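# Unload three sand cores from mould onto plywood boards

## Task

Remove three sand cores from the mould and set them down on the plywood boards next to it, then release them. The three are the long core with the rounded nose and the two upright cores that carry blades, which stand in the mould half on the robot's right side (the -y side). All three must end up resting on the boards and not held. The other two cores must still be standing in the mould.

## Robot and tools

Robot: two arms, left_arm and right_arm, each with six joints and a parallel gripper. The joint order is always waist, shoulder, elbow, wrist pitch, wrist yaw, wrist roll. Stated joint ranges in rad: waist -2.618 to 3.054, shoulder 0.000 to 3.142, elbow 0.000 to 3.142, wrist pitch -1.571 to 1.571, wrist yaw -1.571 to 1.571, wrist roll -2.094 to 2.094. A real joint end may differ from these by up to 0.059 rad either way. The gripper fingers point along its +z axis and close along its y axis. end_effector_position is the point midway between the finger pads, about 1 cm short of the tips. Each arm carries a wrist camera, cam_left_wrist and cam_right_wrist, both 896x504. Their cables count as part of the hand, so cable contact with objects counts as touching them. A camera stand sits behind the arms.

Frames: the scene frame has its origin at table height, midway between the nominal bases. +z is up, +x points out over the table, and +y is the left_arm side. These names do not match image left and right. Calibrated bases: left_arm at (+0.031, +0.345, 0) m, quat_wxyz (+1.000, 0, 0, +0.008); right_arm at (+0.030, -0.335, 0) m, quat_wxyz (+1.000, 0, 0, -0.014). Hand positions, orientations, velocities and wrist-camera poses are given in each arm's own base frame. They can be off by a few centimetres, more at long reach.

Row layout (used by both execute_actions and move): one flat list of 14 numbers, each in [-1, 1], covering both arms. Numbers 1-6 are left_arm joint offsets and 7 is the left opening. Numbers 8-13 are right_arm joint offsets and 14 is the right opening. Joint numbers are offsets from the arm's Joint targets as they stand when the action or move begins, not from the previous row. Scale: 1.0 equals 2.224 rad for waist, shoulder and elbow, and 8.485 rad for the three wrist joints. Opening is absolute: +1 fully open, -1 closed. To keep an arm or gripper still, send 0 for its joints and repeat its current opening command. A 0 in the opening slot is itself a command to half-close.

execute_actions(actions, cameras): actions is a list of up to 15 rows per action, one row per 1/30 s step. A shorter list holds its last row for the remaining steps. Sending the same offset again moves the targets further. Both arms' action is rejected if it would push any joint more than 0.059 rad outward past its range. The whole call is rejected if the first action fails that check against the latest state, or if an action is malformed. A joint asked beyond its true end stops there, and the result then says "joint sent to its limit". An empty actions list returns camera images and the full state. cameras takes names, ["all"], or [].

move(target, speed, blend, opening_speed, grip_force, blocking, cameras): target is one 14-number row or a list of up to 15 rows. Every row counts its offsets from the same starting Joint targets, not from the previous row. All joints interpolate together, so grippers travel on curves. There is no collision avoidance and joints lag the path. speed is in rad/s for the joint with the longest travel: 0.01 to 12.57, default 0.5. Give one value, or one per target. blend, in rad, rounds the corners at intermediate targets; 0 means stop at each. opening_speed, 0.2 or more per second on the -1..1 scale, makes the grippers close gradually. Use it on fragile sand cores. grip_force is 10 to 50 N per pad, one value or one per arm. It persists, and lower values close slowly. Set blocking=false to get the result after about 0.5 s while the move keeps running. The result adds a "move:" line ending with done, off_target, moving, held or fault, plus limits=held if steps were withheld. A whole move is capped at 10 s.

wait(seconds 0-10, cameras) lets time pass while holding the last command; a running move continues. stop(cameras) brakes a running move, which needs some room. zoom_image(camera, region [x0,y0,x1,y1] in image pixels, up to 504x504) enlarges part of the newest image from a wrist camera. finished_scene(scene) ends the current scene and cannot be undone. Call it only once all three cores lie released on the boards and the other two remain upright.

Results: Joint positions (rad, plus finger gap in m, 0.094 fully open) and Joint velocities, one block per arm. Joint targets is the base for your next offsets. Joint torques are in N m; positive means toward a larger angle, and they wrap at ±28 for joints 1-3. grip_measured is on the opening scale. grip_effort_nm is the gripper motor effort, negative when closing. A "joint command not followed" line means the clearance check altered targets. MOTOR HOT appears at 75 °C; an over-temperature fault at 90 °C folds and disables that arm. Avoid long stretched-out holds and pushing toward unreachable poses.

Limits and cautions: each step's joint target can lead the measured angle by at most 0.339 rad (big joints) or 2.2 rad (wrist). Targets that would move a gripper more than 200 mm are scaled back. To release, command an opening well above grip_measured. To end a push, command targets back past the measured positions. Avoid dropping cores or releasing them while moving, slamming, striking the mould or table, hard pushes, and any contact between the two arms. A gripper closing on the other arm's fingers counts as such contact. Never leave anything fallen from or placed off the table. Loose objects may be nudged occasionally.

Each tool is called after "Call:" in YAML: its name, and indented under it one key for each argument.

## Session

Call:
execute_actions:
  actions: []

Scene clock: 0.00 s.
left_arm: end_effector_position=(+0.3491, -0.0518, +0.2090) grip_measured=+1.000 grip_effort_nm=n/a end_effector_quat_wxyz=(+0.533, -0.007, +0.815, -0.226) | right_arm: end_effector_position=(+0.3047, +0.0784, +0.1820) grip_measured=+1.000 grip_effort_nm=n/a end_effector_quat_wxyz=(+0.477, +0.034, +0.863, +0.162)
Joint positions: left_arm=[0.064 1.008 0.577 0.059 0.429 -0.249 0.094] | right_arm=[0.21 0.845 0.563 -0.234 -0.068 0.329 0.094]
Joint velocities: within noise
Joint torques (N m): no reading
Heat: left arm: 33 °C; right arm: 31 °C.
Joint targets: left_arm=[0.064 1.000 0.586 0.063 0.431 -0.247] | right_arm=[0.210 0.838 0.575 -0.230 -0.068 0.327]
Tool commands: left_gripper/opening=+1.0 right_gripper/opening=+1.0

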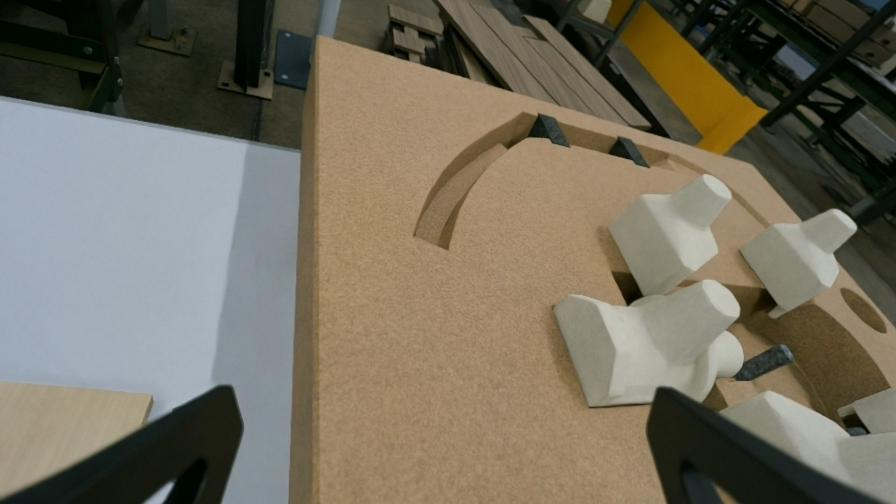

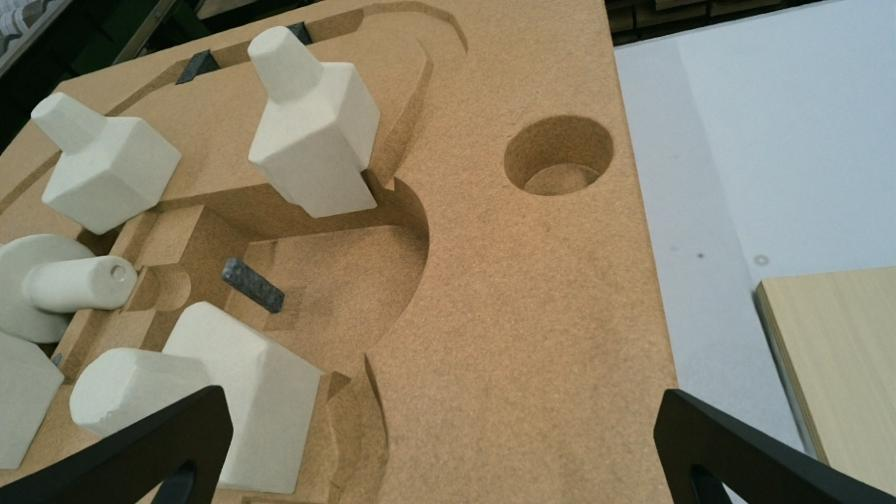

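Call:
move:
  target: [-0.2707,0.3925,0.6497,-0.1497,-0.0508,-0.0342,1,0.0742,0.5585,0.7918,-0.1267,0.008,0.0057,1]
  speed: 0.8
  cameras: ["all"]

Scene clock: 7.13 s.
left_arm: end_effector_position=(+0.3876, -0.2320, +0.2505) grip_measured=+1.000 grip_effort_nm=0.03 end_effector_quat_wxyz=(+0.218, +0.004, +0.966, -0.136) | right_arm: end_effector_position=(+0.4598, +0.1808, +0.2466) grip_measured=+1.000 grip_effort_nm=0.03 end_effector_quat_wxyz=(+0.235, -0.001, +0.967, +0.095)
Joint positions: left_arm=[-0.536 1.855 2.005 -1.2 0.013 -0.531 0.094] | right_arm=[0.369 2.072 2.305 -1.292 -0.009 0.369 0.094]
Joint torques (N m): left_arm=[-0.09 -6.9 7.09 1.33 -0.11 -0.13] | right_arm=[0.42 -8.8 7.68 0.79 0.08 0.03]
Heat: left arm: 34 °C; right arm: 33 °C.
Joint targets: left_arm=[-0.538 1.873 2.031 -1.208 0.000 -0.537] | right_arm=[0.374 2.081 2.336 -1.305 0.000 0.375]
move: done

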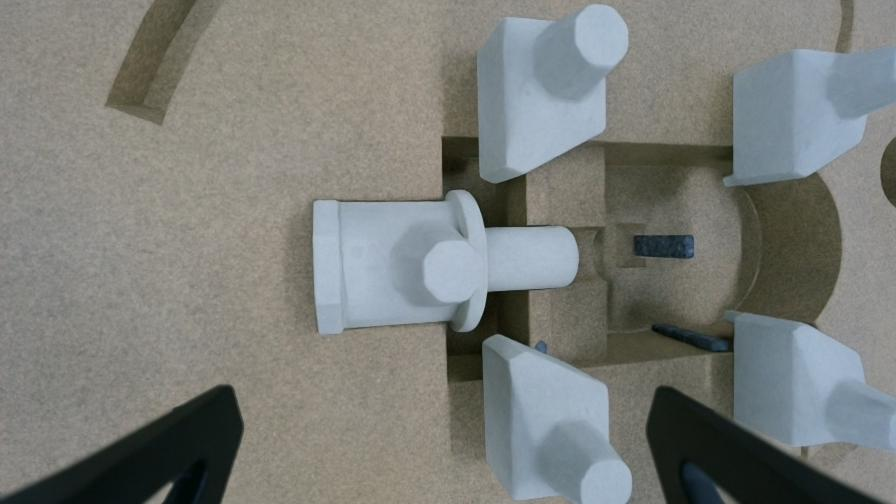

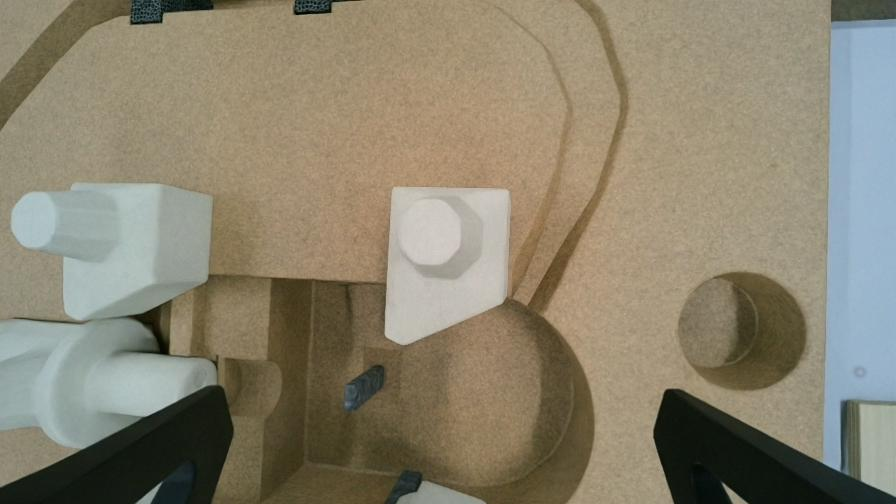

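Call:
move:
  target: [0,0,0,0,0,0,1,0.058,-0.0013,-0.1147,0.0259,0.0276,0.0088,1]
  speed: 0.8
  cameras: ["cam_right_wrist"]

Scene clock: 21.37 s.
left_arm: end_effector_position=(+0.3876, -0.2320, +0.2506) grip_measured=+1.000 grip_effort_nm=0.03 end_effector_quat_wxyz=(+0.218, +0.004, +0.966, -0.136) | right_arm: end_effector_position=(+0.4596, +0.2125, +0.1928) grip_measured=+1.000 grip_effort_nm=0.03 end_effector_quat_wxyz=(+0.257, -0.007, +0.966, +0.012)
Joint positions: left_arm=[-0.536 1.855 2.005 -1.201 0.013 -0.531 0.094] | right_arm=[0.509 2.077 2.086 -1.105 0.221 0.442 0.094]
Joint torques (N m): left_arm=[-0.13 -6.94 7.12 1.34 -0.1 -0.13] | right_arm=[-0.58 -9.77 5.23 1.02 0.13 0.05]
Heat: left arm: 37 °C; right arm: 34 °C.
Joint targets: left_arm=[-0.538 1.873 2.032 -1.208 0.000 -0.537] | right_arm=[0.503 2.077 2.081 -1.085 0.234 0.450]
move: done
Images, in order (width x height): cam_right_wrist 896x504.

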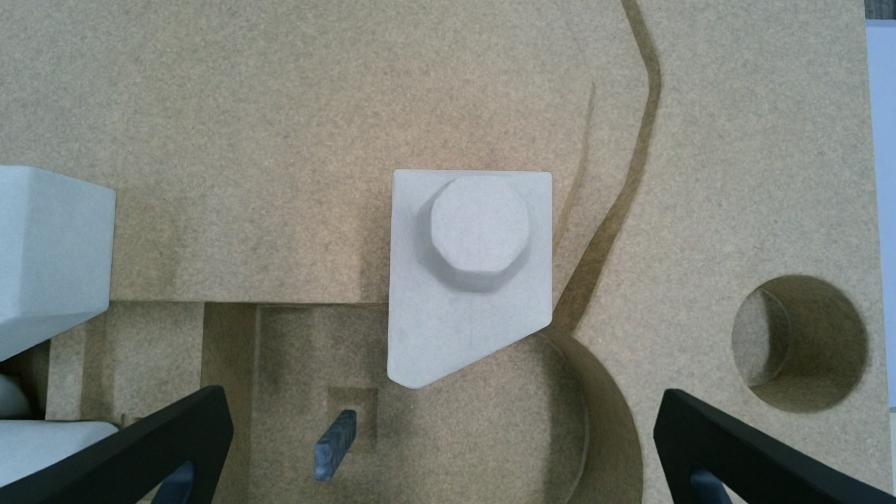

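Call:
move:
  target: [0,0,0,0,0,0,1,-0.022,0.0727,-0.0531,0.0271,-0.0029,-0.0051,1]
  speed: 0.2
  cameras: ["cam_right_wrist"]

Scene clock: 27.00 s.
left_arm: end_effector_position=(+0.3876, -0.2320, +0.2506) grip_measured=+1.000 grip_effort_nm=0.03 end_effector_quat_wxyz=(+0.218, +0.004, +0.966, -0.136) | right_arm: end_effector_position=(+0.4990, +0.2075, +0.1050) grip_measured=+1.000 grip_effort_nm=0.03 end_effector_quat_wxyz=(+0.244, -0.001, +0.970, +0.001)
Joint positions: left_arm=[-0.536 1.855 2.005 -1.201 0.013 -0.531 0.094] | right_arm=[0.462 2.222 1.977 -0.877 0.21 0.412 0.094]
Joint torques (N m): left_arm=[-0.13 -6.91 7.19 1.33 -0.12 -0.14] | right_arm=[-0.8 -9.68 4.71 0.97 0.08 -0.12]
Heat: left arm: 37 °C; right arm: 35 °C.
Joint targets: left_arm=[-0.538 1.873 2.032 -1.208 0.000 -0.537] | right_arm=[0.454 2.239 1.963 -0.855 0.210 0.406]
move: done
Images, in order (width x height): cam_right_wrist 896x504.

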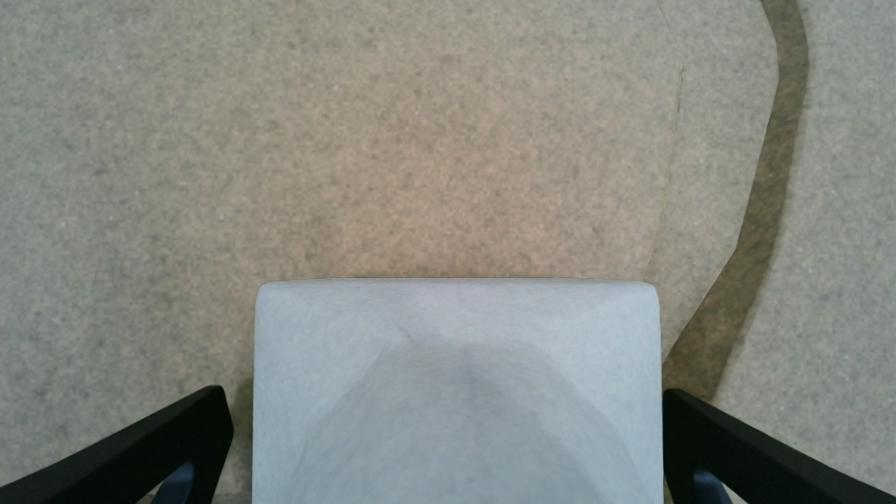

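Call:
move:
  target:
    - [0,0,0,0,0,0,1,-0.004,0,0,0,0,0,1]
    - [0,0,0,0,0,0,1,-0.004,0,0,0,0,0,0.1]
  speed: 0.15
  opening_speed: 0.4
  cameras: []

Scene clock: 31.70 s.
left_arm: end_effector_position=(+0.3876, -0.2320, +0.2506) grip_measured=+1.000 grip_effort_nm=0.04 end_effector_quat_wxyz=(+0.218, +0.004, +0.966, -0.136) | right_arm: end_effector_position=(+0.5010, +0.2031, +0.1051) grip_measured=+0.163 grip_effort_nm=-0.99 end_effector_quat_wxyz=(+0.244, +0.002, +0.970, +0.000)
Joint positions: left_arm=[-0.536 1.855 2.005 -1.201 0.013 -0.531 0.094] | right_arm=[0.453 2.222 1.977 -0.876 0.209 0.409 0.055]
Joint torques (N m): left_arm=[-0.1 -6.84 7.25 1.32 -0.1 -0.12] | right_arm=[-0.62 -9.68 4.72 0.98 0.09 -0.07]
Heat: left arm: 37 °C; right arm: 35 °C.
Joint targets: left_arm=[-0.538 1.873 2.032 -1.208 0.000 -0.537] | right_arm=[0.446 2.239 1.963 -0.855 0.210 0.406]
move: done
No camera images: "cameras" was empty.

Call:
move:
  target:
    - [0,0,0,0,0,0,1,0,-0.0675,0,0,0,0,0.1]
    - [0,0,0,0,0,0,1,0,-0.22,0,0,0,0,0.1]
    - [0,0,0,0,0,0,1,-0.4254,-0.22,0,0,-0.0247,-0.0478,0.1]
    - [0,0,0,0,0,0,1,-0.4254,-0.492,-0.2284,-0.0583,-0.0247,-0.0478,0.1]
  speed: [0.25,0.6,0.7,0.7]
  blend: 0.08
  cameras: ["cam_right_wrist"]

Scene clock: 39.90 s.
left_arm: end_effector_position=(+0.3876, -0.2320, +0.2506) grip_measured=+1.000 grip_effort_nm=0.03 end_effector_quat_wxyz=(+0.218, +0.004, +0.966, -0.136) | right_arm: end_effector_position=(+0.2177, -0.1206, +0.2680) grip_measured=+0.162 grip_effort_nm=-1.00 end_effector_quat_wxyz=(+0.233, +0.247, +0.938, -0.063)
Joint positions: left_arm=[-0.536 1.855 2.005 -1.201 0.013 -0.531 0.094] | right_arm=[-0.505 1.16 1.455 -1.378 0.007 0.008 0.055]
Joint torques (N m): left_arm=[-0.1 -6.84 7.19 1.31 -0.12 -0.13] | right_arm=[0.44 -3.3 4.98 1.13 -0.07 -0.12]
Heat: left arm: 38 °C; right arm: 36 °C.
Joint targets: left_arm=[-0.538 1.873 2.032 -1.208 0.000 -0.537] | right_arm=[-0.500 1.145 1.455 -1.350 0.000 0.001]
move: done; blend cut to 0.0751 rad at target 1
Images, in order (width x height): cam_right_wrist 896x504.

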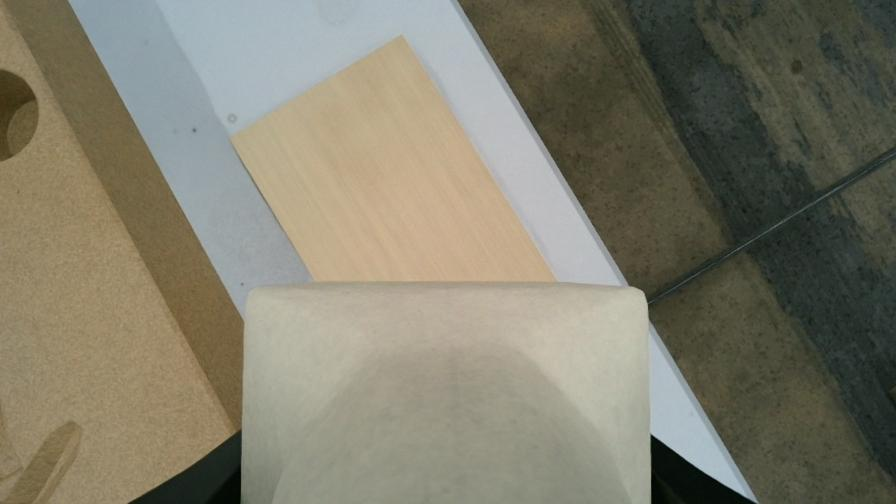

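Call:
move:
  target:
    - [0,0,0,0,0,0,1,-0.0315,0.334,0.0544,-0.0236,0,0,0.1]
    - [0,0,0,0,0,0,1,-0.0315,0.3633,0.0423,-0.0172,0,0,0.1]
    - [0,0,0,0,0,0,1,-0.0315,0.4227,0.0423,-0.0172,0,0,0.1]
  speed: [0.5,0.2,0.1]
  blend: 0.03
  cameras: ["cam_right_wrist"]

Scene clock: 51.63 s.
left_arm: end_effector_position=(+0.3876, -0.2320, +0.2506) grip_measured=+1.000 grip_effort_nm=0.03 end_effector_quat_wxyz=(+0.218, +0.004, +0.966, -0.136) | right_arm: end_effector_position=(+0.2368, -0.1495, +0.0531) grip_measured=+0.162 grip_effort_nm=-1.00 end_effector_quat_wxyz=(-0.209, +0.274, +0.937, +0.057)
Joint positions: left_arm=[-0.536 1.855 2.005 -1.201 0.013 -0.531 0.094] | right_arm=[-0.563 2.061 1.534 -1.48 0.005 0.006 0.055]
Joint torques (N m): left_arm=[-0.12 -6.94 7.15 1.31 -0.1 -0.13] | right_arm=[-0.65 -6.56 5.45 -0.76 -0.05 -0.11]
Heat: left arm: 38 °C; right arm: 34 °C.
Joint targets: left_arm=[-0.538 1.873 2.032 -1.208 0.000 -0.537] | right_arm=[-0.571 2.085 1.549 -1.496 0.000 0.001]
move: done
Images, in order (width x height): cam_right_wrist 896x504.

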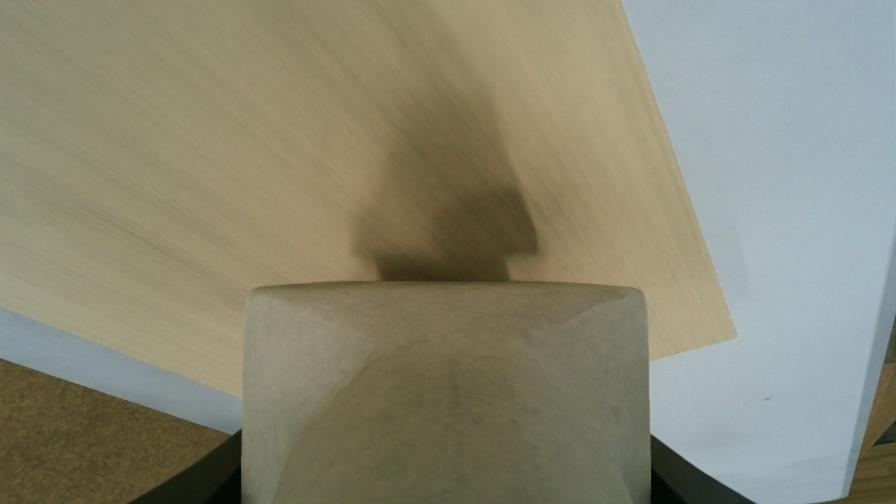

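Call:
move:
  target:
    - [0,0,0,0,0,0,1,0,0.005,0,0,0,0,0.165]
    - [0,0,0,0,0,0,1,0,0.005,0,0,0,0,0.18]
    - [0,0,0,0,0,0,1,0,0.005,0,0,0,0,0.2]
    - [0,0,0,0,0,0,1,0,0.005,0,0,0,0,0.22]
    - [0,0,0,0,0,0,1,0,0.005,0,0,0,0,0.26]
  speed: 0.05
  opening_speed: 0.2
  grip_force: [50,10]
  cameras: ["cam_right_wrist"]

Scene clock: 58.50 s.
left_arm: end_effector_position=(+0.3876, -0.2320, +0.2506) grip_measured=+1.000 grip_effort_nm=0.03 end_effector_quat_wxyz=(+0.218, +0.004, +0.966, -0.136) | right_arm: end_effector_position=(+0.2367, -0.1490, +0.0481) grip_measured=+0.257 grip_effort_nm=0.18 end_effector_quat_wxyz=(-0.219, +0.273, +0.935, +0.061)
Joint positions: left_arm=[-0.536 1.855 2.005 -1.201 0.013 -0.531 0.094] | right_arm=[-0.563 2.086 1.541 -1.484 0.003 0.006 0.059]
Joint torques (N m): left_arm=[-0.16 -6.86 7.19 1.34 -0.11 -0.11] | right_arm=[-0.65 -7.76 4.77 -0.76 -0.05 -0.09]
Heat: left arm: 38 °C; right arm: 34 °C.
Joint targets: left_arm=[-0.538 1.873 2.032 -1.208 0.000 -0.537] | right_arm=[-0.571 2.096 1.549 -1.496 0.000 0.001]
grip_force (N): 50, 10
move: done
Images, in order (width x height): cam_right_wrist 896x504.

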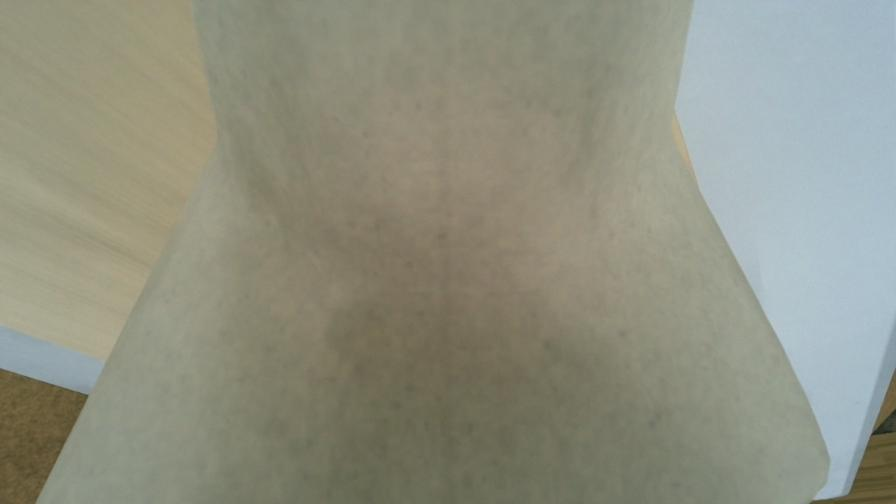

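Call:
move:
  target:
    - [0,0,0,0,0,0,1,0,0,0,0,0,0,0.85]
    - [0,0,0,0,0,0,1,0,-0.036,0.0252,-0.0048,0,0,0.85]
    - [0,0,0,0,0,0,1,0,-0.11,0.0612,0.0019,0,0,0.85]
    - [0,0,0,0,0,0,1,0,-0.28,0.06,0.0019,0,0,0.85]
  speed: [0.2,0.2,0.3,0.6]
  blend: [0,0,0.02,0]
  opening_speed: 0.5
  grip_force: 50
  cameras: ["cam_right_wrist"]

Scene clock: 65.10 s.
left_arm: end_effector_position=(+0.3876, -0.2320, +0.2506) grip_measured=+1.000 grip_effort_nm=0.03 end_effector_quat_wxyz=(+0.218, +0.004, +0.966, -0.136) | right_arm: end_effector_position=(+0.2463, -0.1551, +0.2429) grip_measured=+0.847 grip_effort_nm=0.18 end_effector_quat_wxyz=(+0.125, +0.278, +0.952, -0.038)
Joint positions: left_arm=[-0.536 1.855 2.005 -1.201 0.013 -0.531 0.094] | right_arm=[-0.563 1.48 1.662 -1.491 0.003 0.006 0.087]
Joint torques (N m): left_arm=[-0.1 -6.93 7.12 1.33 -0.11 -0.13] | right_arm=[-0.65 -5.07 6.58 0.64 -0.04 -0.1]
Heat: left arm: 39 °C; right arm: 34 °C.
Joint targets: left_arm=[-0.538 1.873 2.032 -1.208 0.000 -0.537] | right_arm=[-0.571 1.474 1.683 -1.480 0.000 0.001]
move: done
Images, in order (width x height): cam_right_wrist 896x504.

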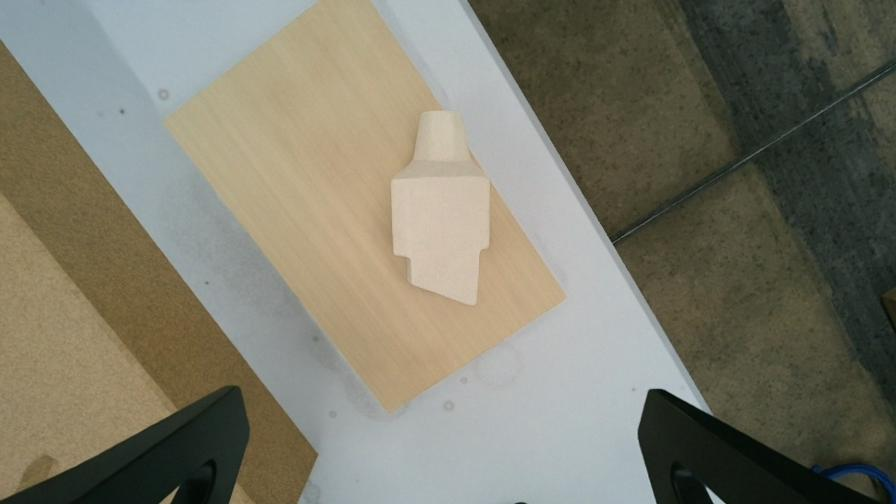

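Call:
move:
  target: [0,0,0,0,0,0,1,0.4815,0.0436,0.1744,-0.008,0,0.0589,1]
  speed: 0.8
  cameras: ["cam_right_wrist"]

Scene clock: 76.20 s.
left_arm: end_effector_position=(+0.3876, -0.2320, +0.2506) grip_measured=+1.000 grip_effort_nm=0.03 end_effector_quat_wxyz=(+0.218, +0.004, +0.966, -0.136) | right_arm: end_effector_position=(+0.2905, +0.1589, +0.3318) grip_measured=+0.997 grip_effort_nm=0.18 end_effector_quat_wxyz=(+0.226, -0.002, +0.967, +0.122)
Joint positions: left_arm=[-0.536 1.855 2.005 -1.201 0.013 -0.531 0.094] | right_arm=[0.497 1.562 2.044 -1.534 -0.001 0.494 0.094]
Joint torques (N m): left_arm=[-0.13 -6.91 7.2 1.33 -0.11 -0.13] | right_arm=[0.31 -4.04 6.56 0.75 0.01 0.02]
Heat: left arm: 39 °C; right arm: 35 °C.
Joint targets: left_arm=[-0.538 1.873 2.032 -1.208 0.000 -0.537] | right_arm=[0.500 1.570 2.071 -1.548 0.000 0.501]
move: done
Images, in order (width x height): cam_right_wrist 896x504.

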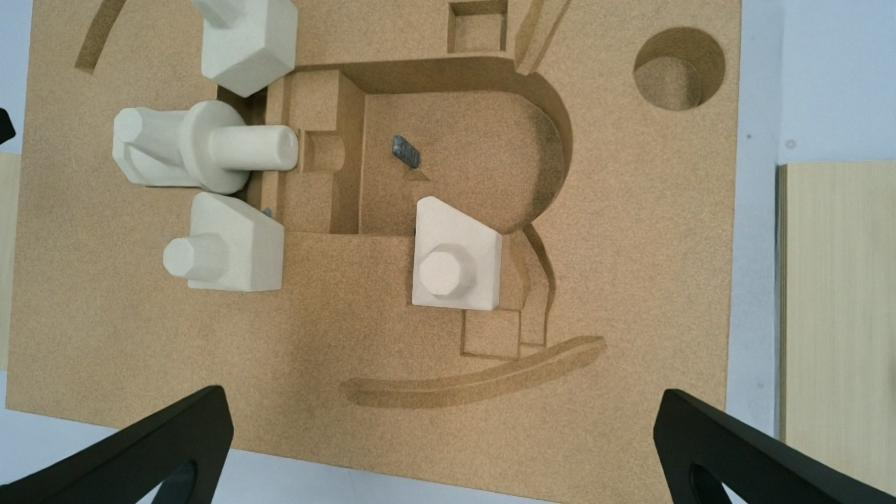

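Call:
move:
  target: [0,0,0,0,0,0,1,0.0537,0.1356,-0.068,0.0059,0.0082,0.0136,1]
  speed: 0.5
  cameras: ["cam_right_wrist"]

Scene clock: 105.50 s.
left_arm: end_effector_position=(+0.3876, -0.2320, +0.2506) grip_measured=+1.000 grip_effort_nm=0.03 end_effector_quat_wxyz=(+0.218, +0.004, +0.966, -0.136) | right_arm: end_effector_position=(+0.3048, +0.2045, +0.1919) grip_measured=+0.997 grip_effort_nm=0.18 end_effector_quat_wxyz=(+0.058, -0.003, +0.998, +0.005)
Joint positions: left_arm=[-0.536 1.855 2.005 -1.201 0.013 -0.531 0.094] | right_arm=[0.617 1.877 1.921 -1.513 0.058 0.608 0.094]
Joint torques (N m): left_arm=[-0.09 -6.89 7.21 1.31 -0.11 -0.11] | right_arm=[0.24 -8.1 4.92 0.41 0.11 0.09]
Heat: left arm: 39 °C; right arm: 36 °C.
Joint targets: left_arm=[-0.538 1.873 2.032 -1.208 0.000 -0.537] | right_arm=[0.620 1.872 1.919 -1.498 0.070 0.616]
move: done
Images, in order (width x height): cam_right_wrist 896x504.

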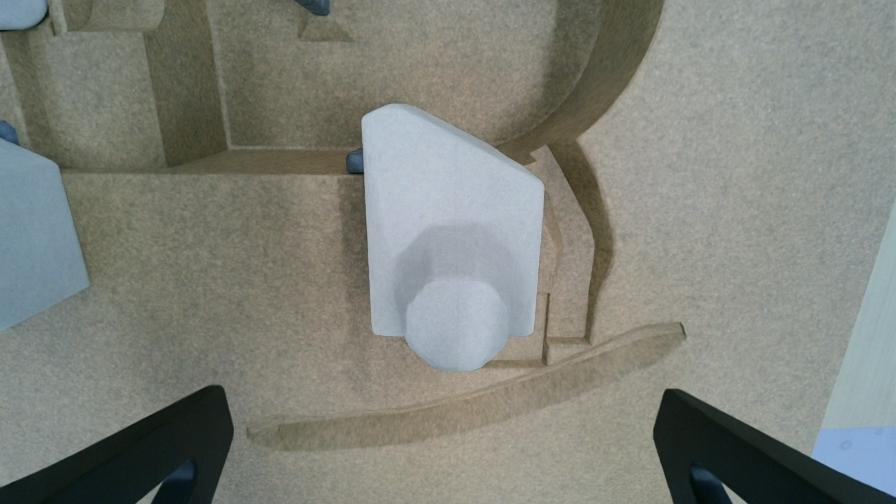

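Call:
move:
  target:
    - [0,0,0,0,0,0,1,-0.0312,0.0806,-0.006,0.0008,-0.0124,-0.0081,1]
  speed: 0.25
  cameras: ["cam_right_wrist"]

Scene clock: 114.77 s.
left_arm: end_effector_position=(+0.3876, -0.2320, +0.2506) grip_measured=+1.000 grip_effort_nm=0.03 end_effector_quat_wxyz=(+0.218, +0.004, +0.966, -0.136) | right_arm: end_effector_position=(+0.3146, +0.2030, +0.1303) grip_measured=+0.997 grip_effort_nm=0.18 end_effector_quat_wxyz=(-0.037, -0.001, +0.999, -0.005)
Joint positions: left_arm=[-0.536 1.855 2.005 -1.201 0.013 -0.531 0.094] | right_arm=[0.556 2.046 1.912 -1.505 -0.03 0.553 0.094]
Joint torques (N m): left_arm=[-0.18 -6.9 7.08 1.31 -0.13 -0.12] | right_arm=[-0.42 -8.54 4.53 0.11 -0.09 -0.09]
Heat: left arm: 39 °C; right arm: 35 °C.
Joint targets: left_arm=[-0.538 1.873 2.032 -1.208 0.000 -0.537] | right_arm=[0.550 2.051 1.906 -1.491 -0.036 0.547]
move: done
Images, in order (width x height): cam_right_wrist 896x504.

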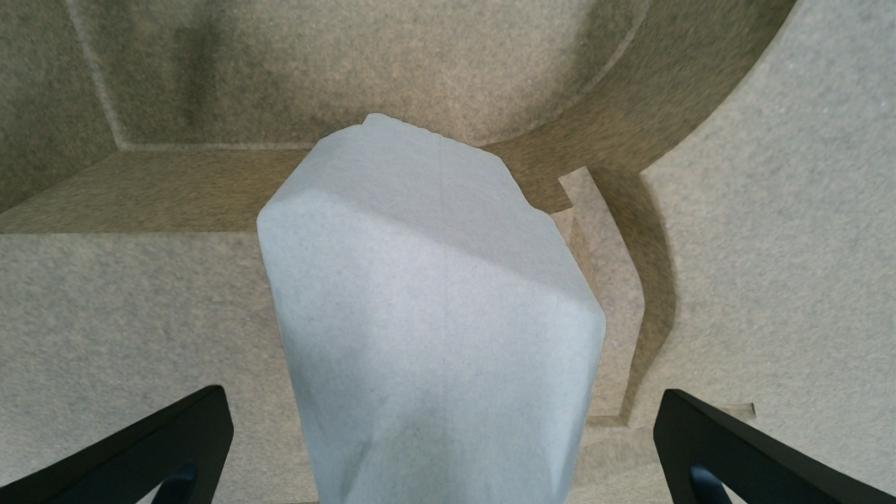

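Call:
move:
  target: [0,0,0,0,0,0,1,-0.0133,0.0345,-0.0025,0.0004,-0.0053,-0.0034,1]
  speed: 0.15
  cameras: ["cam_right_wrist"]

Scene clock: 117.70 s.
left_arm: end_effector_position=(+0.3876, -0.2320, +0.2506) grip_measured=+1.000 grip_effort_nm=0.03 end_effector_quat_wxyz=(+0.218, +0.004, +0.966, -0.136) | right_arm: end_effector_position=(+0.3171, +0.2010, +0.1048) grip_measured=+0.997 grip_effort_nm=0.18 end_effector_quat_wxyz=(-0.078, +0.001, +0.997, -0.003)
Joint positions: left_arm=[-0.536 1.855 2.005 -1.201 0.013 -0.531 0.094] | right_arm=[0.527 2.118 1.912 -1.501 -0.073 0.524 0.094]
Joint torques (N m): left_arm=[-0.18 -6.91 7.2 1.33 -0.13 -0.12] | right_arm=[-0.54 -8.7 4 -0.01 -0.09 -0.08]
Heat: left arm: 39 °C; right arm: 35 °C.
Joint targets: left_arm=[-0.538 1.873 2.032 -1.208 0.000 -0.537] | right_arm=[0.521 2.128 1.900 -1.488 -0.080 0.518]
move: done
Images, in order (width x height): cam_right_wrist 896x504.

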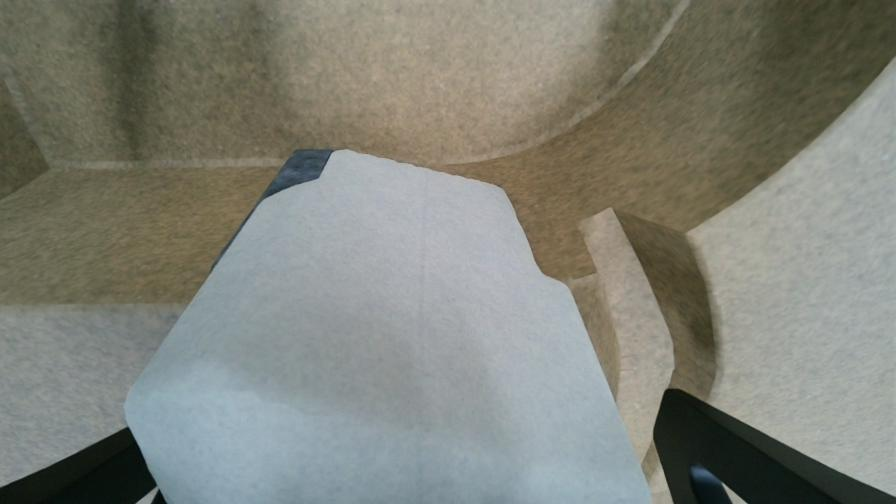

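Call:
move:
  target:
    - [0,0,0,0,0,0,1,0.007,0,0,0,0,0,1]
    - [0,0,0,0,0,0,1,0.007,0,0,0,0,0,0.1]
  speed: 0.15
  opening_speed: 0.4
  cameras: ["cam_right_wrist"]

Scene clock: 124.20 s.
left_arm: end_effector_position=(+0.3876, -0.2320, +0.2506) grip_measured=+1.000 grip_effort_nm=0.04 end_effector_quat_wxyz=(+0.218, +0.004, +0.966, -0.136) | right_arm: end_effector_position=(+0.3166, +0.2022, +0.1048) grip_measured=+0.164 grip_effort_nm=-0.99 end_effector_quat_wxyz=(-0.078, -0.001, +0.997, -0.001)
Joint positions: left_arm=[-0.536 1.855 2.005 -1.201 0.013 -0.531 0.094] | right_arm=[0.529 2.118 1.912 -1.5 -0.077 0.522 0.055]
Joint torques (N m): left_arm=[-0.03 -6.91 7.16 1.34 -0.13 -0.15] | right_arm=[0.68 -8.68 4.03 0 -0.08 -0.07]
Heat: left arm: 39 °C; right arm: 35 °C.
Joint targets: left_arm=[-0.538 1.873 2.032 -1.208 0.000 -0.537] | right_arm=[0.536 2.128 1.900 -1.488 -0.080 0.518]
move: done
Images, in order (width x height): cam_right_wrist 896x504.

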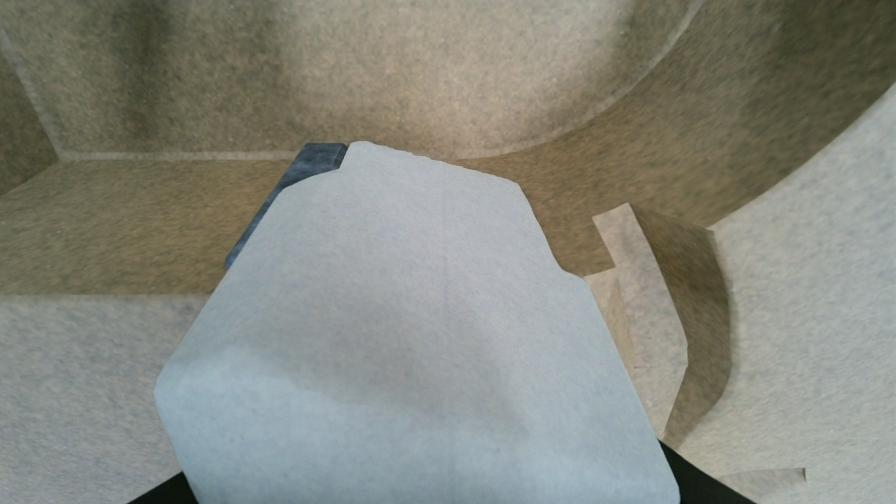

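Call:
move:
  target:
    - [0,0,0,0,0,0,1,0,-0.054,0,0,0,0,0.1]
    - [0,0,0,0,0,0,1,0,-0.2374,0,0,0,0,0.1]
    - [0,0,0,0,0,0,1,-0.3579,-0.2374,0,0,0.0094,-0.061,0.1]
    - [0,0,0,0,0,0,1,-0.3579,-0.477,-0.661,0.1738,0.0094,-0.061,0.1]
  speed: [0.25,0.6,0.7,0.7]
  blend: [0.05,0.08,0.05,0]
  cameras: ["all"]

Scene clock: 137.83 s.
left_arm: end_effector_position=(+0.3876, -0.2320, +0.2506) grip_measured=+1.000 grip_effort_nm=0.03 end_effector_quat_wxyz=(+0.218, +0.004, +0.966, -0.136) | right_arm: end_effector_position=(+0.2936, -0.0781, +0.0674) grip_measured=+0.163 grip_effort_nm=-1.00 end_effector_quat_wxyz=(+0.376, +0.124, +0.917, -0.049)
Joint positions: left_arm=[-0.536 1.855 2.005 -1.201 0.013 -0.531 0.094] | right_arm=[-0.263 1.099 0.418 -0.113 0.001 0.007 0.055]
Joint torques (N m): left_arm=[-0.09 -6.89 7.15 1.35 -0.12 -0.12] | right_arm=[0.23 -4.86 6.61 2.18 -0.02 -0.11]
Heat: left arm: 40 °C; right arm: 36 °C.
Joint targets: left_arm=[-0.538 1.873 2.032 -1.208 0.000 -0.537] | right_arm=[-0.260 1.067 0.430 -0.013 -0.001 0.001]
move: off_target (right_arm); right_arm: the wrist pitch is farthest, 0.100 rad from its target

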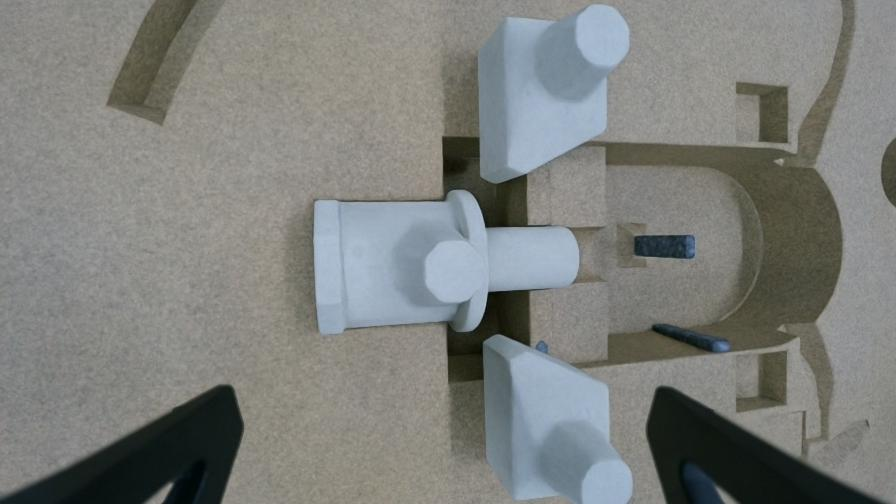

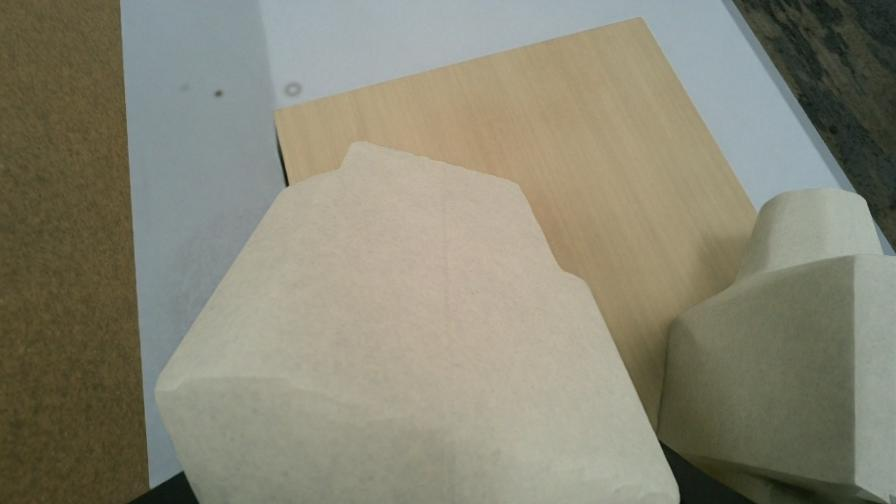

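Call:
move:
  target: [0,0,0,0,0,0,1,0,-0.045,0,0,0,0,0.1]
  speed: 0.3
  cameras: []

Scene clock: 144.67 s.
left_arm: end_effector_position=(+0.3876, -0.2320, +0.2506) grip_measured=+1.000 grip_effort_nm=0.03 end_effector_quat_wxyz=(+0.218, +0.004, +0.966, -0.136) | right_arm: end_effector_position=(+0.2976, -0.0791, +0.0973) grip_measured=+0.163 grip_effort_nm=-1.00 end_effector_quat_wxyz=(+0.423, +0.122, +0.896, -0.055)
Joint positions: left_arm=[-0.536 1.855 2.005 -1.201 0.013 -0.531 0.094] | right_arm=[-0.263 0.996 0.418 -0.111 0.001 0.007 0.055]
Joint torques (N m): left_arm=[-0.12 -6.9 7.27 1.31 -0.11 -0.12] | right_arm=[0.25 -4.16 6.87 2.23 -0.02 -0.11]
Heat: left arm: 40 °C; right arm: 35 °C.
Joint targets: left_arm=[-0.538 1.873 2.032 -1.208 0.000 -0.537] | right_arm=[-0.260 0.967 0.430 -0.013 -0.001 0.001]
move: off_target (right_arm); right_arm: the wrist pitch is farthest, 0.098 rad from its target
No camera images: "cameras" was empty.

Call:
move:
  target: [0,0,0,0,0,0,1,0.018,0.053,0.0045,0.0177,0,0,0.1]
  speed: 0.3
  cameras: ["cam_right_wrist"]

Scene clock: 148.37 s.
left_arm: end_effector_position=(+0.3876, -0.2320, +0.2506) grip_measured=+1.000 grip_effort_nm=0.03 end_effector_quat_wxyz=(+0.218, +0.004, +0.966, -0.136) | right_arm: end_effector_position=(+0.3190, -0.0726, +0.0951) grip_measured=+0.163 grip_effort_nm=-1.00 end_effector_quat_wxyz=(+0.442, +0.104, +0.890, -0.049)
Joint positions: left_arm=[-0.536 1.855 2.005 -1.201 0.013 -0.531 0.094] | right_arm=[-0.226 1.094 0.418 0.027 0.001 0.006 0.055]
Joint torques (N m): left_arm=[-0.18 -6.91 7.12 1.34 -0.11 -0.11] | right_arm=[0.57 -3.08 7.56 2.34 -0.03 -0.1]
Heat: left arm: 40 °C; right arm: 36 °C.
Joint targets: left_arm=[-0.538 1.873 2.032 -1.208 0.000 -0.537] | right_arm=[-0.220 1.085 0.440 0.137 -0.001 0.001]
move: off_target (right_arm); right_arm: the wrist pitch is farthest, 0.111 rad from its target
Images, in order (width x height): cam_right_wrist 896x504.

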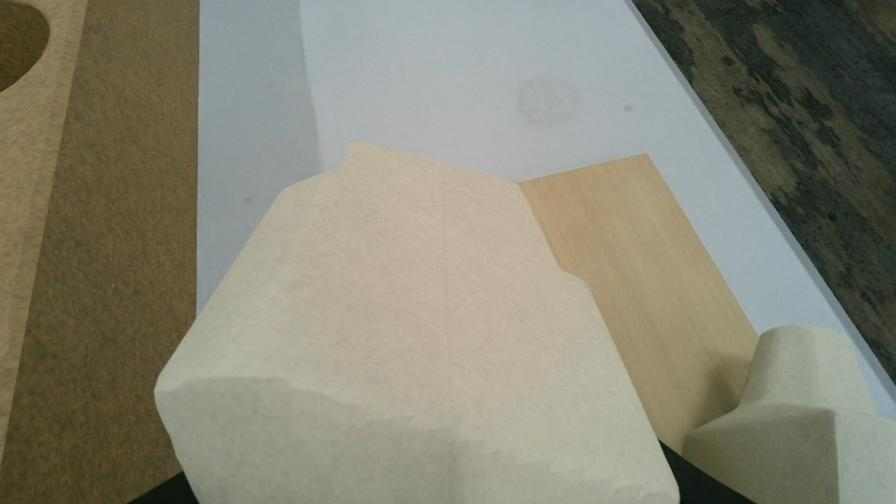

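Call:
move:
  target: [0,0,0,0,0,0,1,0,0.0394,-0.0453,0.0257,0,0,0.1]
  speed: 0.2
  cameras: []

Call:
move:
  target: [0,0,0,0,0,0,1,0,0.0164,-0.0189,0.0107,0,0,0.1]
  speed: 0.1
  cameras: ["cam_right_wrist"]

Scene clock: 153.80 s.
left_arm: end_effector_position=(+0.3876, -0.2320, +0.2506) grip_measured=+1.000 grip_effort_nm=0.03 end_effector_quat_wxyz=(+0.218, +0.004, +0.966, -0.136) | right_arm: end_effector_position=(+0.3238, -0.0737, +0.0750) grip_measured=+0.163 grip_effort_nm=-1.00 end_effector_quat_wxyz=(+0.459, +0.103, +0.881, -0.051)
Joint positions: left_arm=[-0.536 1.855 2.005 -1.201 0.013 -0.531 0.094] | right_arm=[-0.226 1.181 0.332 0.239 0.001 0.006 0.055]
Joint torques (N m): left_arm=[-0.13 -6.84 7.1 1.32 -0.11 -0.12] | right_arm=[0.58 -3.25 6.02 2.45 -0.03 -0.1]
Heat: left arm: 40 °C; right arm: 37 °C.
Joint targets: left_arm=[-0.538 1.873 2.032 -1.208 0.000 -0.537] | right_arm=[-0.220 1.173 0.340 0.355 -0.001 0.001]
move: off_target (right_arm); right_arm: the wrist pitch is farthest, 0.116 rad from its target
No camera images: "cameras" was empty.

Scene clock: 155.23 s.
left_arm: end_effector_position=(+0.3876, -0.2320, +0.2506) grip_measured=+1.000 grip_effort_nm=0.03 end_effector_quat_wxyz=(+0.218, +0.004, +0.966, -0.136) | right_arm: end_effector_position=(+0.3226, -0.0734, +0.0655) grip_measured=+0.163 grip_effort_nm=-1.00 end_effector_quat_wxyz=(+0.465, +0.102, +0.878, -0.052)
Joint positions: left_arm=[-0.536 1.855 2.005 -1.201 0.013 -0.531 0.094] | right_arm=[-0.226 1.217 0.291 0.328 0.001 0.006 0.055]
Joint torques (N m): left_arm=[-0.09 -6.95 7.09 1.34 -0.11 -0.13] | right_arm=[0.58 -3.26 5.72 2.48 -0.02 -0.09]
Heat: left arm: 40 °C; right arm: 38 °C.
Joint targets: left_arm=[-0.538 1.873 2.032 -1.208 0.000 -0.537] | right_arm=[-0.220 1.209 0.297 0.446 -0.001 0.001]
move: off_target (right_arm); right_arm: the wrist pitch is farthest, 0.117 rad from its target
Images, in order (width x height): cam_right_wrist 896x504.

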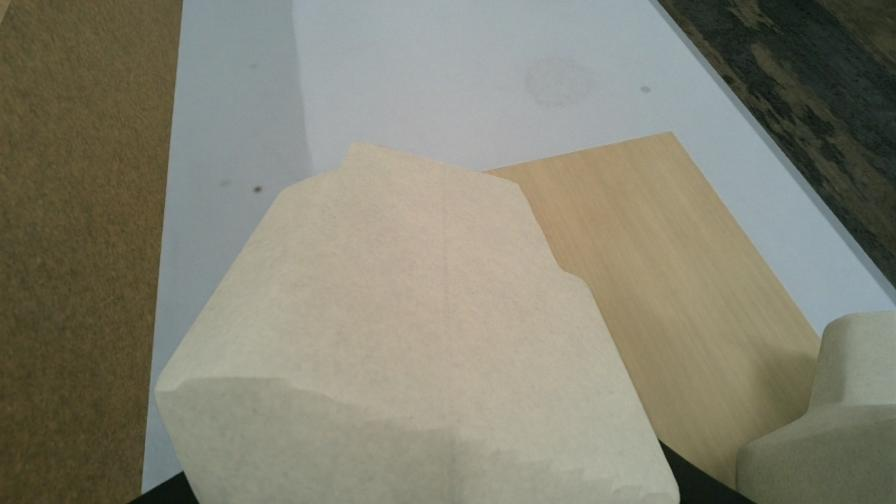

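Call:
move:
  target: [0,0,0,0,0,0,1,0,0.0125,0,0,0,0,0.1]
  speed: 0.08
  cameras: []

Call:
move:
  target: [0,0,0,0,0,0,1,0,0.0125,0,0,0,0,0.1]
  speed: 0.08
  cameras: ["cam_right_wrist"]

Scene clock: 158.40 s.
left_arm: end_effector_position=(+0.3876, -0.2320, +0.2506) grip_measured=+1.000 grip_effort_nm=0.03 end_effector_quat_wxyz=(+0.218, +0.004, +0.966, -0.136) | right_arm: end_effector_position=(+0.3214, -0.0732, +0.0574) grip_measured=+0.163 grip_effort_nm=-1.00 end_effector_quat_wxyz=(+0.454, +0.103, +0.884, -0.051)
Joint positions: left_arm=[-0.536 1.855 2.005 -1.201 0.013 -0.531 0.094] | right_arm=[-0.226 1.244 0.291 0.331 0.001 0.006 0.055]
Joint torques (N m): left_arm=[-0.1 -6.91 7.13 1.33 -0.11 -0.13] | right_arm=[0.58 -3.33 5.63 2.44 -0.02 -0.09]
Heat: left arm: 40 °C; right arm: 40 °C.
Joint targets: left_arm=[-0.538 1.873 2.032 -1.208 0.000 -0.537] | right_arm=[-0.220 1.237 0.297 0.446 -0.001 0.001]
move: off_target (right_arm); right_arm: the wrist pitch is farthest, 0.115 rad from its target
No camera images: "cameras" was empty.

Scene clock: 159.13 s.
left_arm: end_effector_position=(+0.3876, -0.2320, +0.2506) grip_measured=+1.000 grip_effort_nm=0.03 end_effector_quat_wxyz=(+0.218, +0.004, +0.966, -0.136) | right_arm: end_effector_position=(+0.3200, -0.0728, +0.0493) grip_measured=+0.163 grip_effort_nm=-1.00 end_effector_quat_wxyz=(+0.442, +0.104, +0.889, -0.049)
Joint positions: left_arm=[-0.536 1.855 2.005 -1.201 0.013 -0.531 0.094] | right_arm=[-0.226 1.272 0.291 0.333 0.001 0.006 0.055]
Joint torques (N m): left_arm=[-0.01 -6.98 7.17 1.33 -0.12 -0.11] | right_arm=[0.58 -3.43 5.49 2.41 -0.03 -0.1]
Heat: left arm: 40 °C; right arm: 40 °C.
Joint targets: left_arm=[-0.538 1.873 2.032 -1.208 0.000 -0.537] | right_arm=[-0.220 1.265 0.297 0.446 -0.001 0.001]
move: off_target (right_arm); right_arm: the wrist pitch is farthest, 0.113 rad from its target
Images, in order (width x height): cam_right_wrist 896x504.

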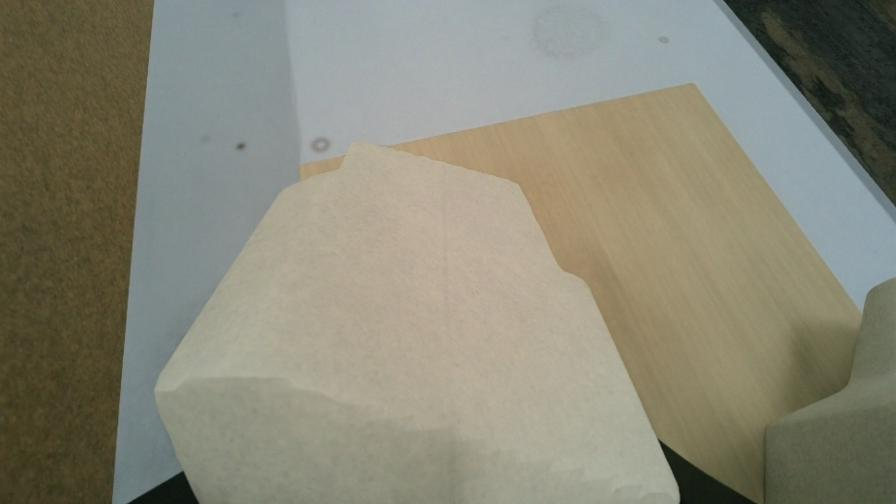

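Call:
move:
  target: [0,0,0,0,0,0,1,0,0.0125,0,0,0,0,0.1]
  speed: 0.06
  cameras: []

Call:
move:
  target: [0,0,0,0,0,0,1,0,0.0125,0,0,0,0,0.1]
  speed: 0.06
  cameras: ["cam_right_wrist"]

Scene clock: 163.63 s.
left_arm: end_effector_position=(+0.3876, -0.2320, +0.2506) grip_measured=+1.000 grip_effort_nm=0.03 end_effector_quat_wxyz=(+0.218, +0.004, +0.966, -0.136) | right_arm: end_effector_position=(+0.3217, -0.0732, +0.0467) grip_measured=+0.163 grip_effort_nm=-1.00 end_effector_quat_wxyz=(+0.442, +0.103, +0.890, -0.050)
Joint positions: left_arm=[-0.536 1.855 2.005 -1.201 0.013 -0.531 0.094] | right_arm=[-0.226 1.295 0.291 0.355 0.001 0.004 0.055]
Joint torques (N m): left_arm=[-0.06 -6.86 7.19 1.33 -0.11 -0.12] | right_arm=[0.59 -3.07 5.41 2.21 -0.02 -0.07]
Heat: left arm: 40 °C; right arm: 41 °C.
Joint targets: left_arm=[-0.538 1.873 2.032 -1.208 0.000 -0.537] | right_arm=[-0.220 1.293 0.297 0.446 -0.001 0.001]
move: off_target (right_arm); right_arm: the wrist pitch is farthest, 0.091 rad from its target
No camera images: "cameras" was empty.

Scene clock: 164.40 s.
left_arm: end_effector_position=(+0.3876, -0.2320, +0.2506) grip_measured=+1.000 grip_effort_nm=0.03 end_effector_quat_wxyz=(+0.218, +0.004, +0.966, -0.136) | right_arm: end_effector_position=(+0.3245, -0.0739, +0.0457) grip_measured=+0.163 grip_effort_nm=-1.00 end_effector_quat_wxyz=(+0.445, +0.102, +0.888, -0.050)
Joint positions: left_arm=[-0.536 1.855 2.005 -1.201 0.013 -0.531 0.094] | right_arm=[-0.226 1.317 0.291 0.385 0.001 0.003 0.055]
Joint torques (N m): left_arm=[-0.14 -6.87 7.21 1.33 -0.11 -0.13] | right_arm=[0.58 -2.84 5.35 1.92 -0.02 -0.07]
Heat: left arm: 40 °C; right arm: 41 °C.
Joint targets: left_arm=[-0.538 1.873 2.032 -1.208 0.000 -0.537] | right_arm=[-0.220 1.320 0.297 0.446 -0.001 0.001]
move: off_target (right_arm); right_arm: the wrist pitch is farthest, 0.061 rad from its target
Images, in order (width x height): cam_right_wrist 896x504.

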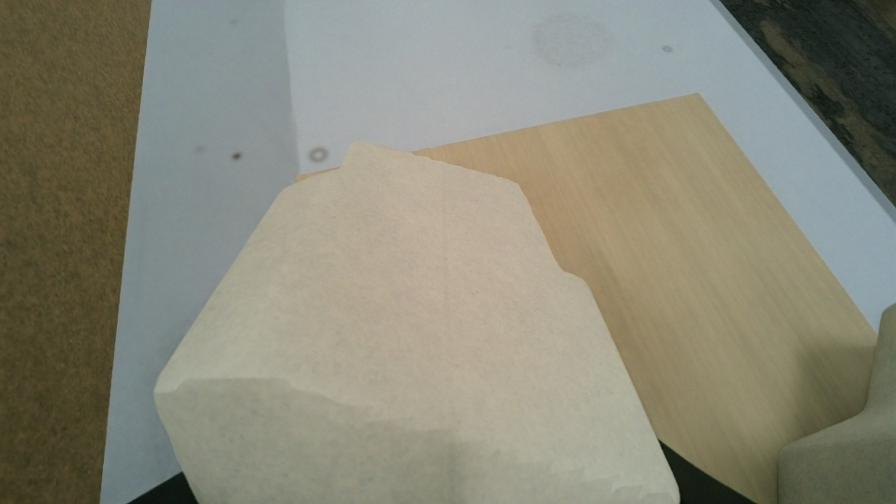

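Call:
move:
  target:
    - [0,0,0,0,0,0,1,0,-0.006,0,0,0,0,0.165]
    - [0,0,0,0,0,0,1,0,-0.006,0,0,0,0,0.18]
    - [0,0,0,0,0,0,1,0,-0.006,0,0,0,0,0.2]
    - [0,0,0,0,0,0,1,0,-0.006,0,0,0,0,0.22]
    - [0,0,0,0,0,0,1,0,-0.006,0,0,0,0,0.26]
  speed: 0.05
  opening_speed: 0.2
  grip_force: [50,10]
  cameras: ["cam_right_wrist"]

Scene clock: 171.17 s.
left_arm: end_effector_position=(+0.3876, -0.2320, +0.2506) grip_measured=+1.000 grip_effort_nm=0.03 end_effector_quat_wxyz=(+0.218, +0.004, +0.966, -0.136) | right_arm: end_effector_position=(+0.3280, -0.0747, +0.0508) grip_measured=+0.257 grip_effort_nm=0.18 end_effector_quat_wxyz=(+0.456, +0.102, +0.882, -0.052)
Joint positions: left_arm=[-0.536 1.855 2.005 -1.201 0.013 -0.531 0.094] | right_arm=[-0.226 1.317 0.291 0.409 0.001 0.003 0.059]
Joint torques (N m): left_arm=[-0.16 -6.87 7.16 1.35 -0.11 -0.13] | right_arm=[0.57 -3.89 5.37 1.72 -0.03 -0.06]
Heat: left arm: 40 °C; right arm: 40 °C.
Joint targets: left_arm=[-0.538 1.873 2.032 -1.208 0.000 -0.537] | right_arm=[-0.220 1.307 0.297 0.446 -0.001 0.001]
grip_force (N): 50, 10
move: off_target (right_arm); target 2's new numbers were sent with right_arm's wrist pitch 0.061 rad from that target; target 3's new numbers were sent with right_arm's wrist pitch 0.061 rad from that target; target 4's new numbers were sent with right_arm's wrist pitch 0.038 rad from that target; target 5's new numbers were sent with right_arm's wrist pitch 0.037 rad from that target; right_arm: the wrist pitch is farthest, 0.037 rad from its target
Images, in order (width x height): cam_right_wrist 896x504.

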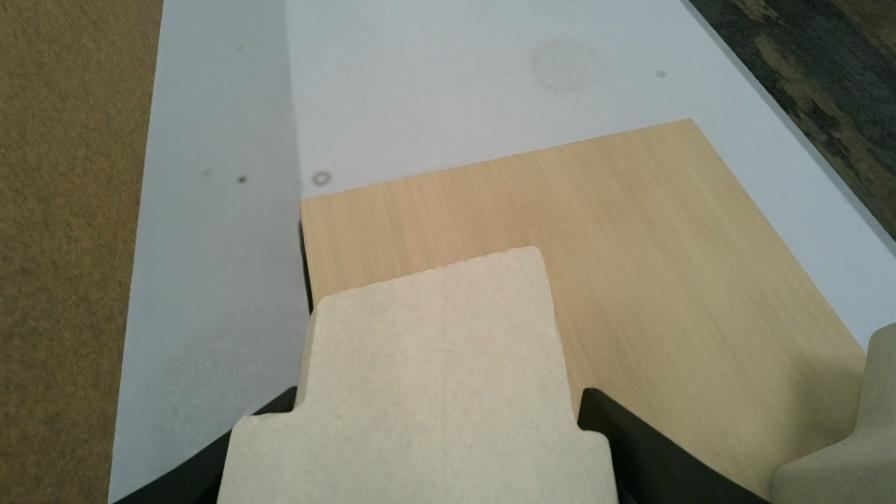

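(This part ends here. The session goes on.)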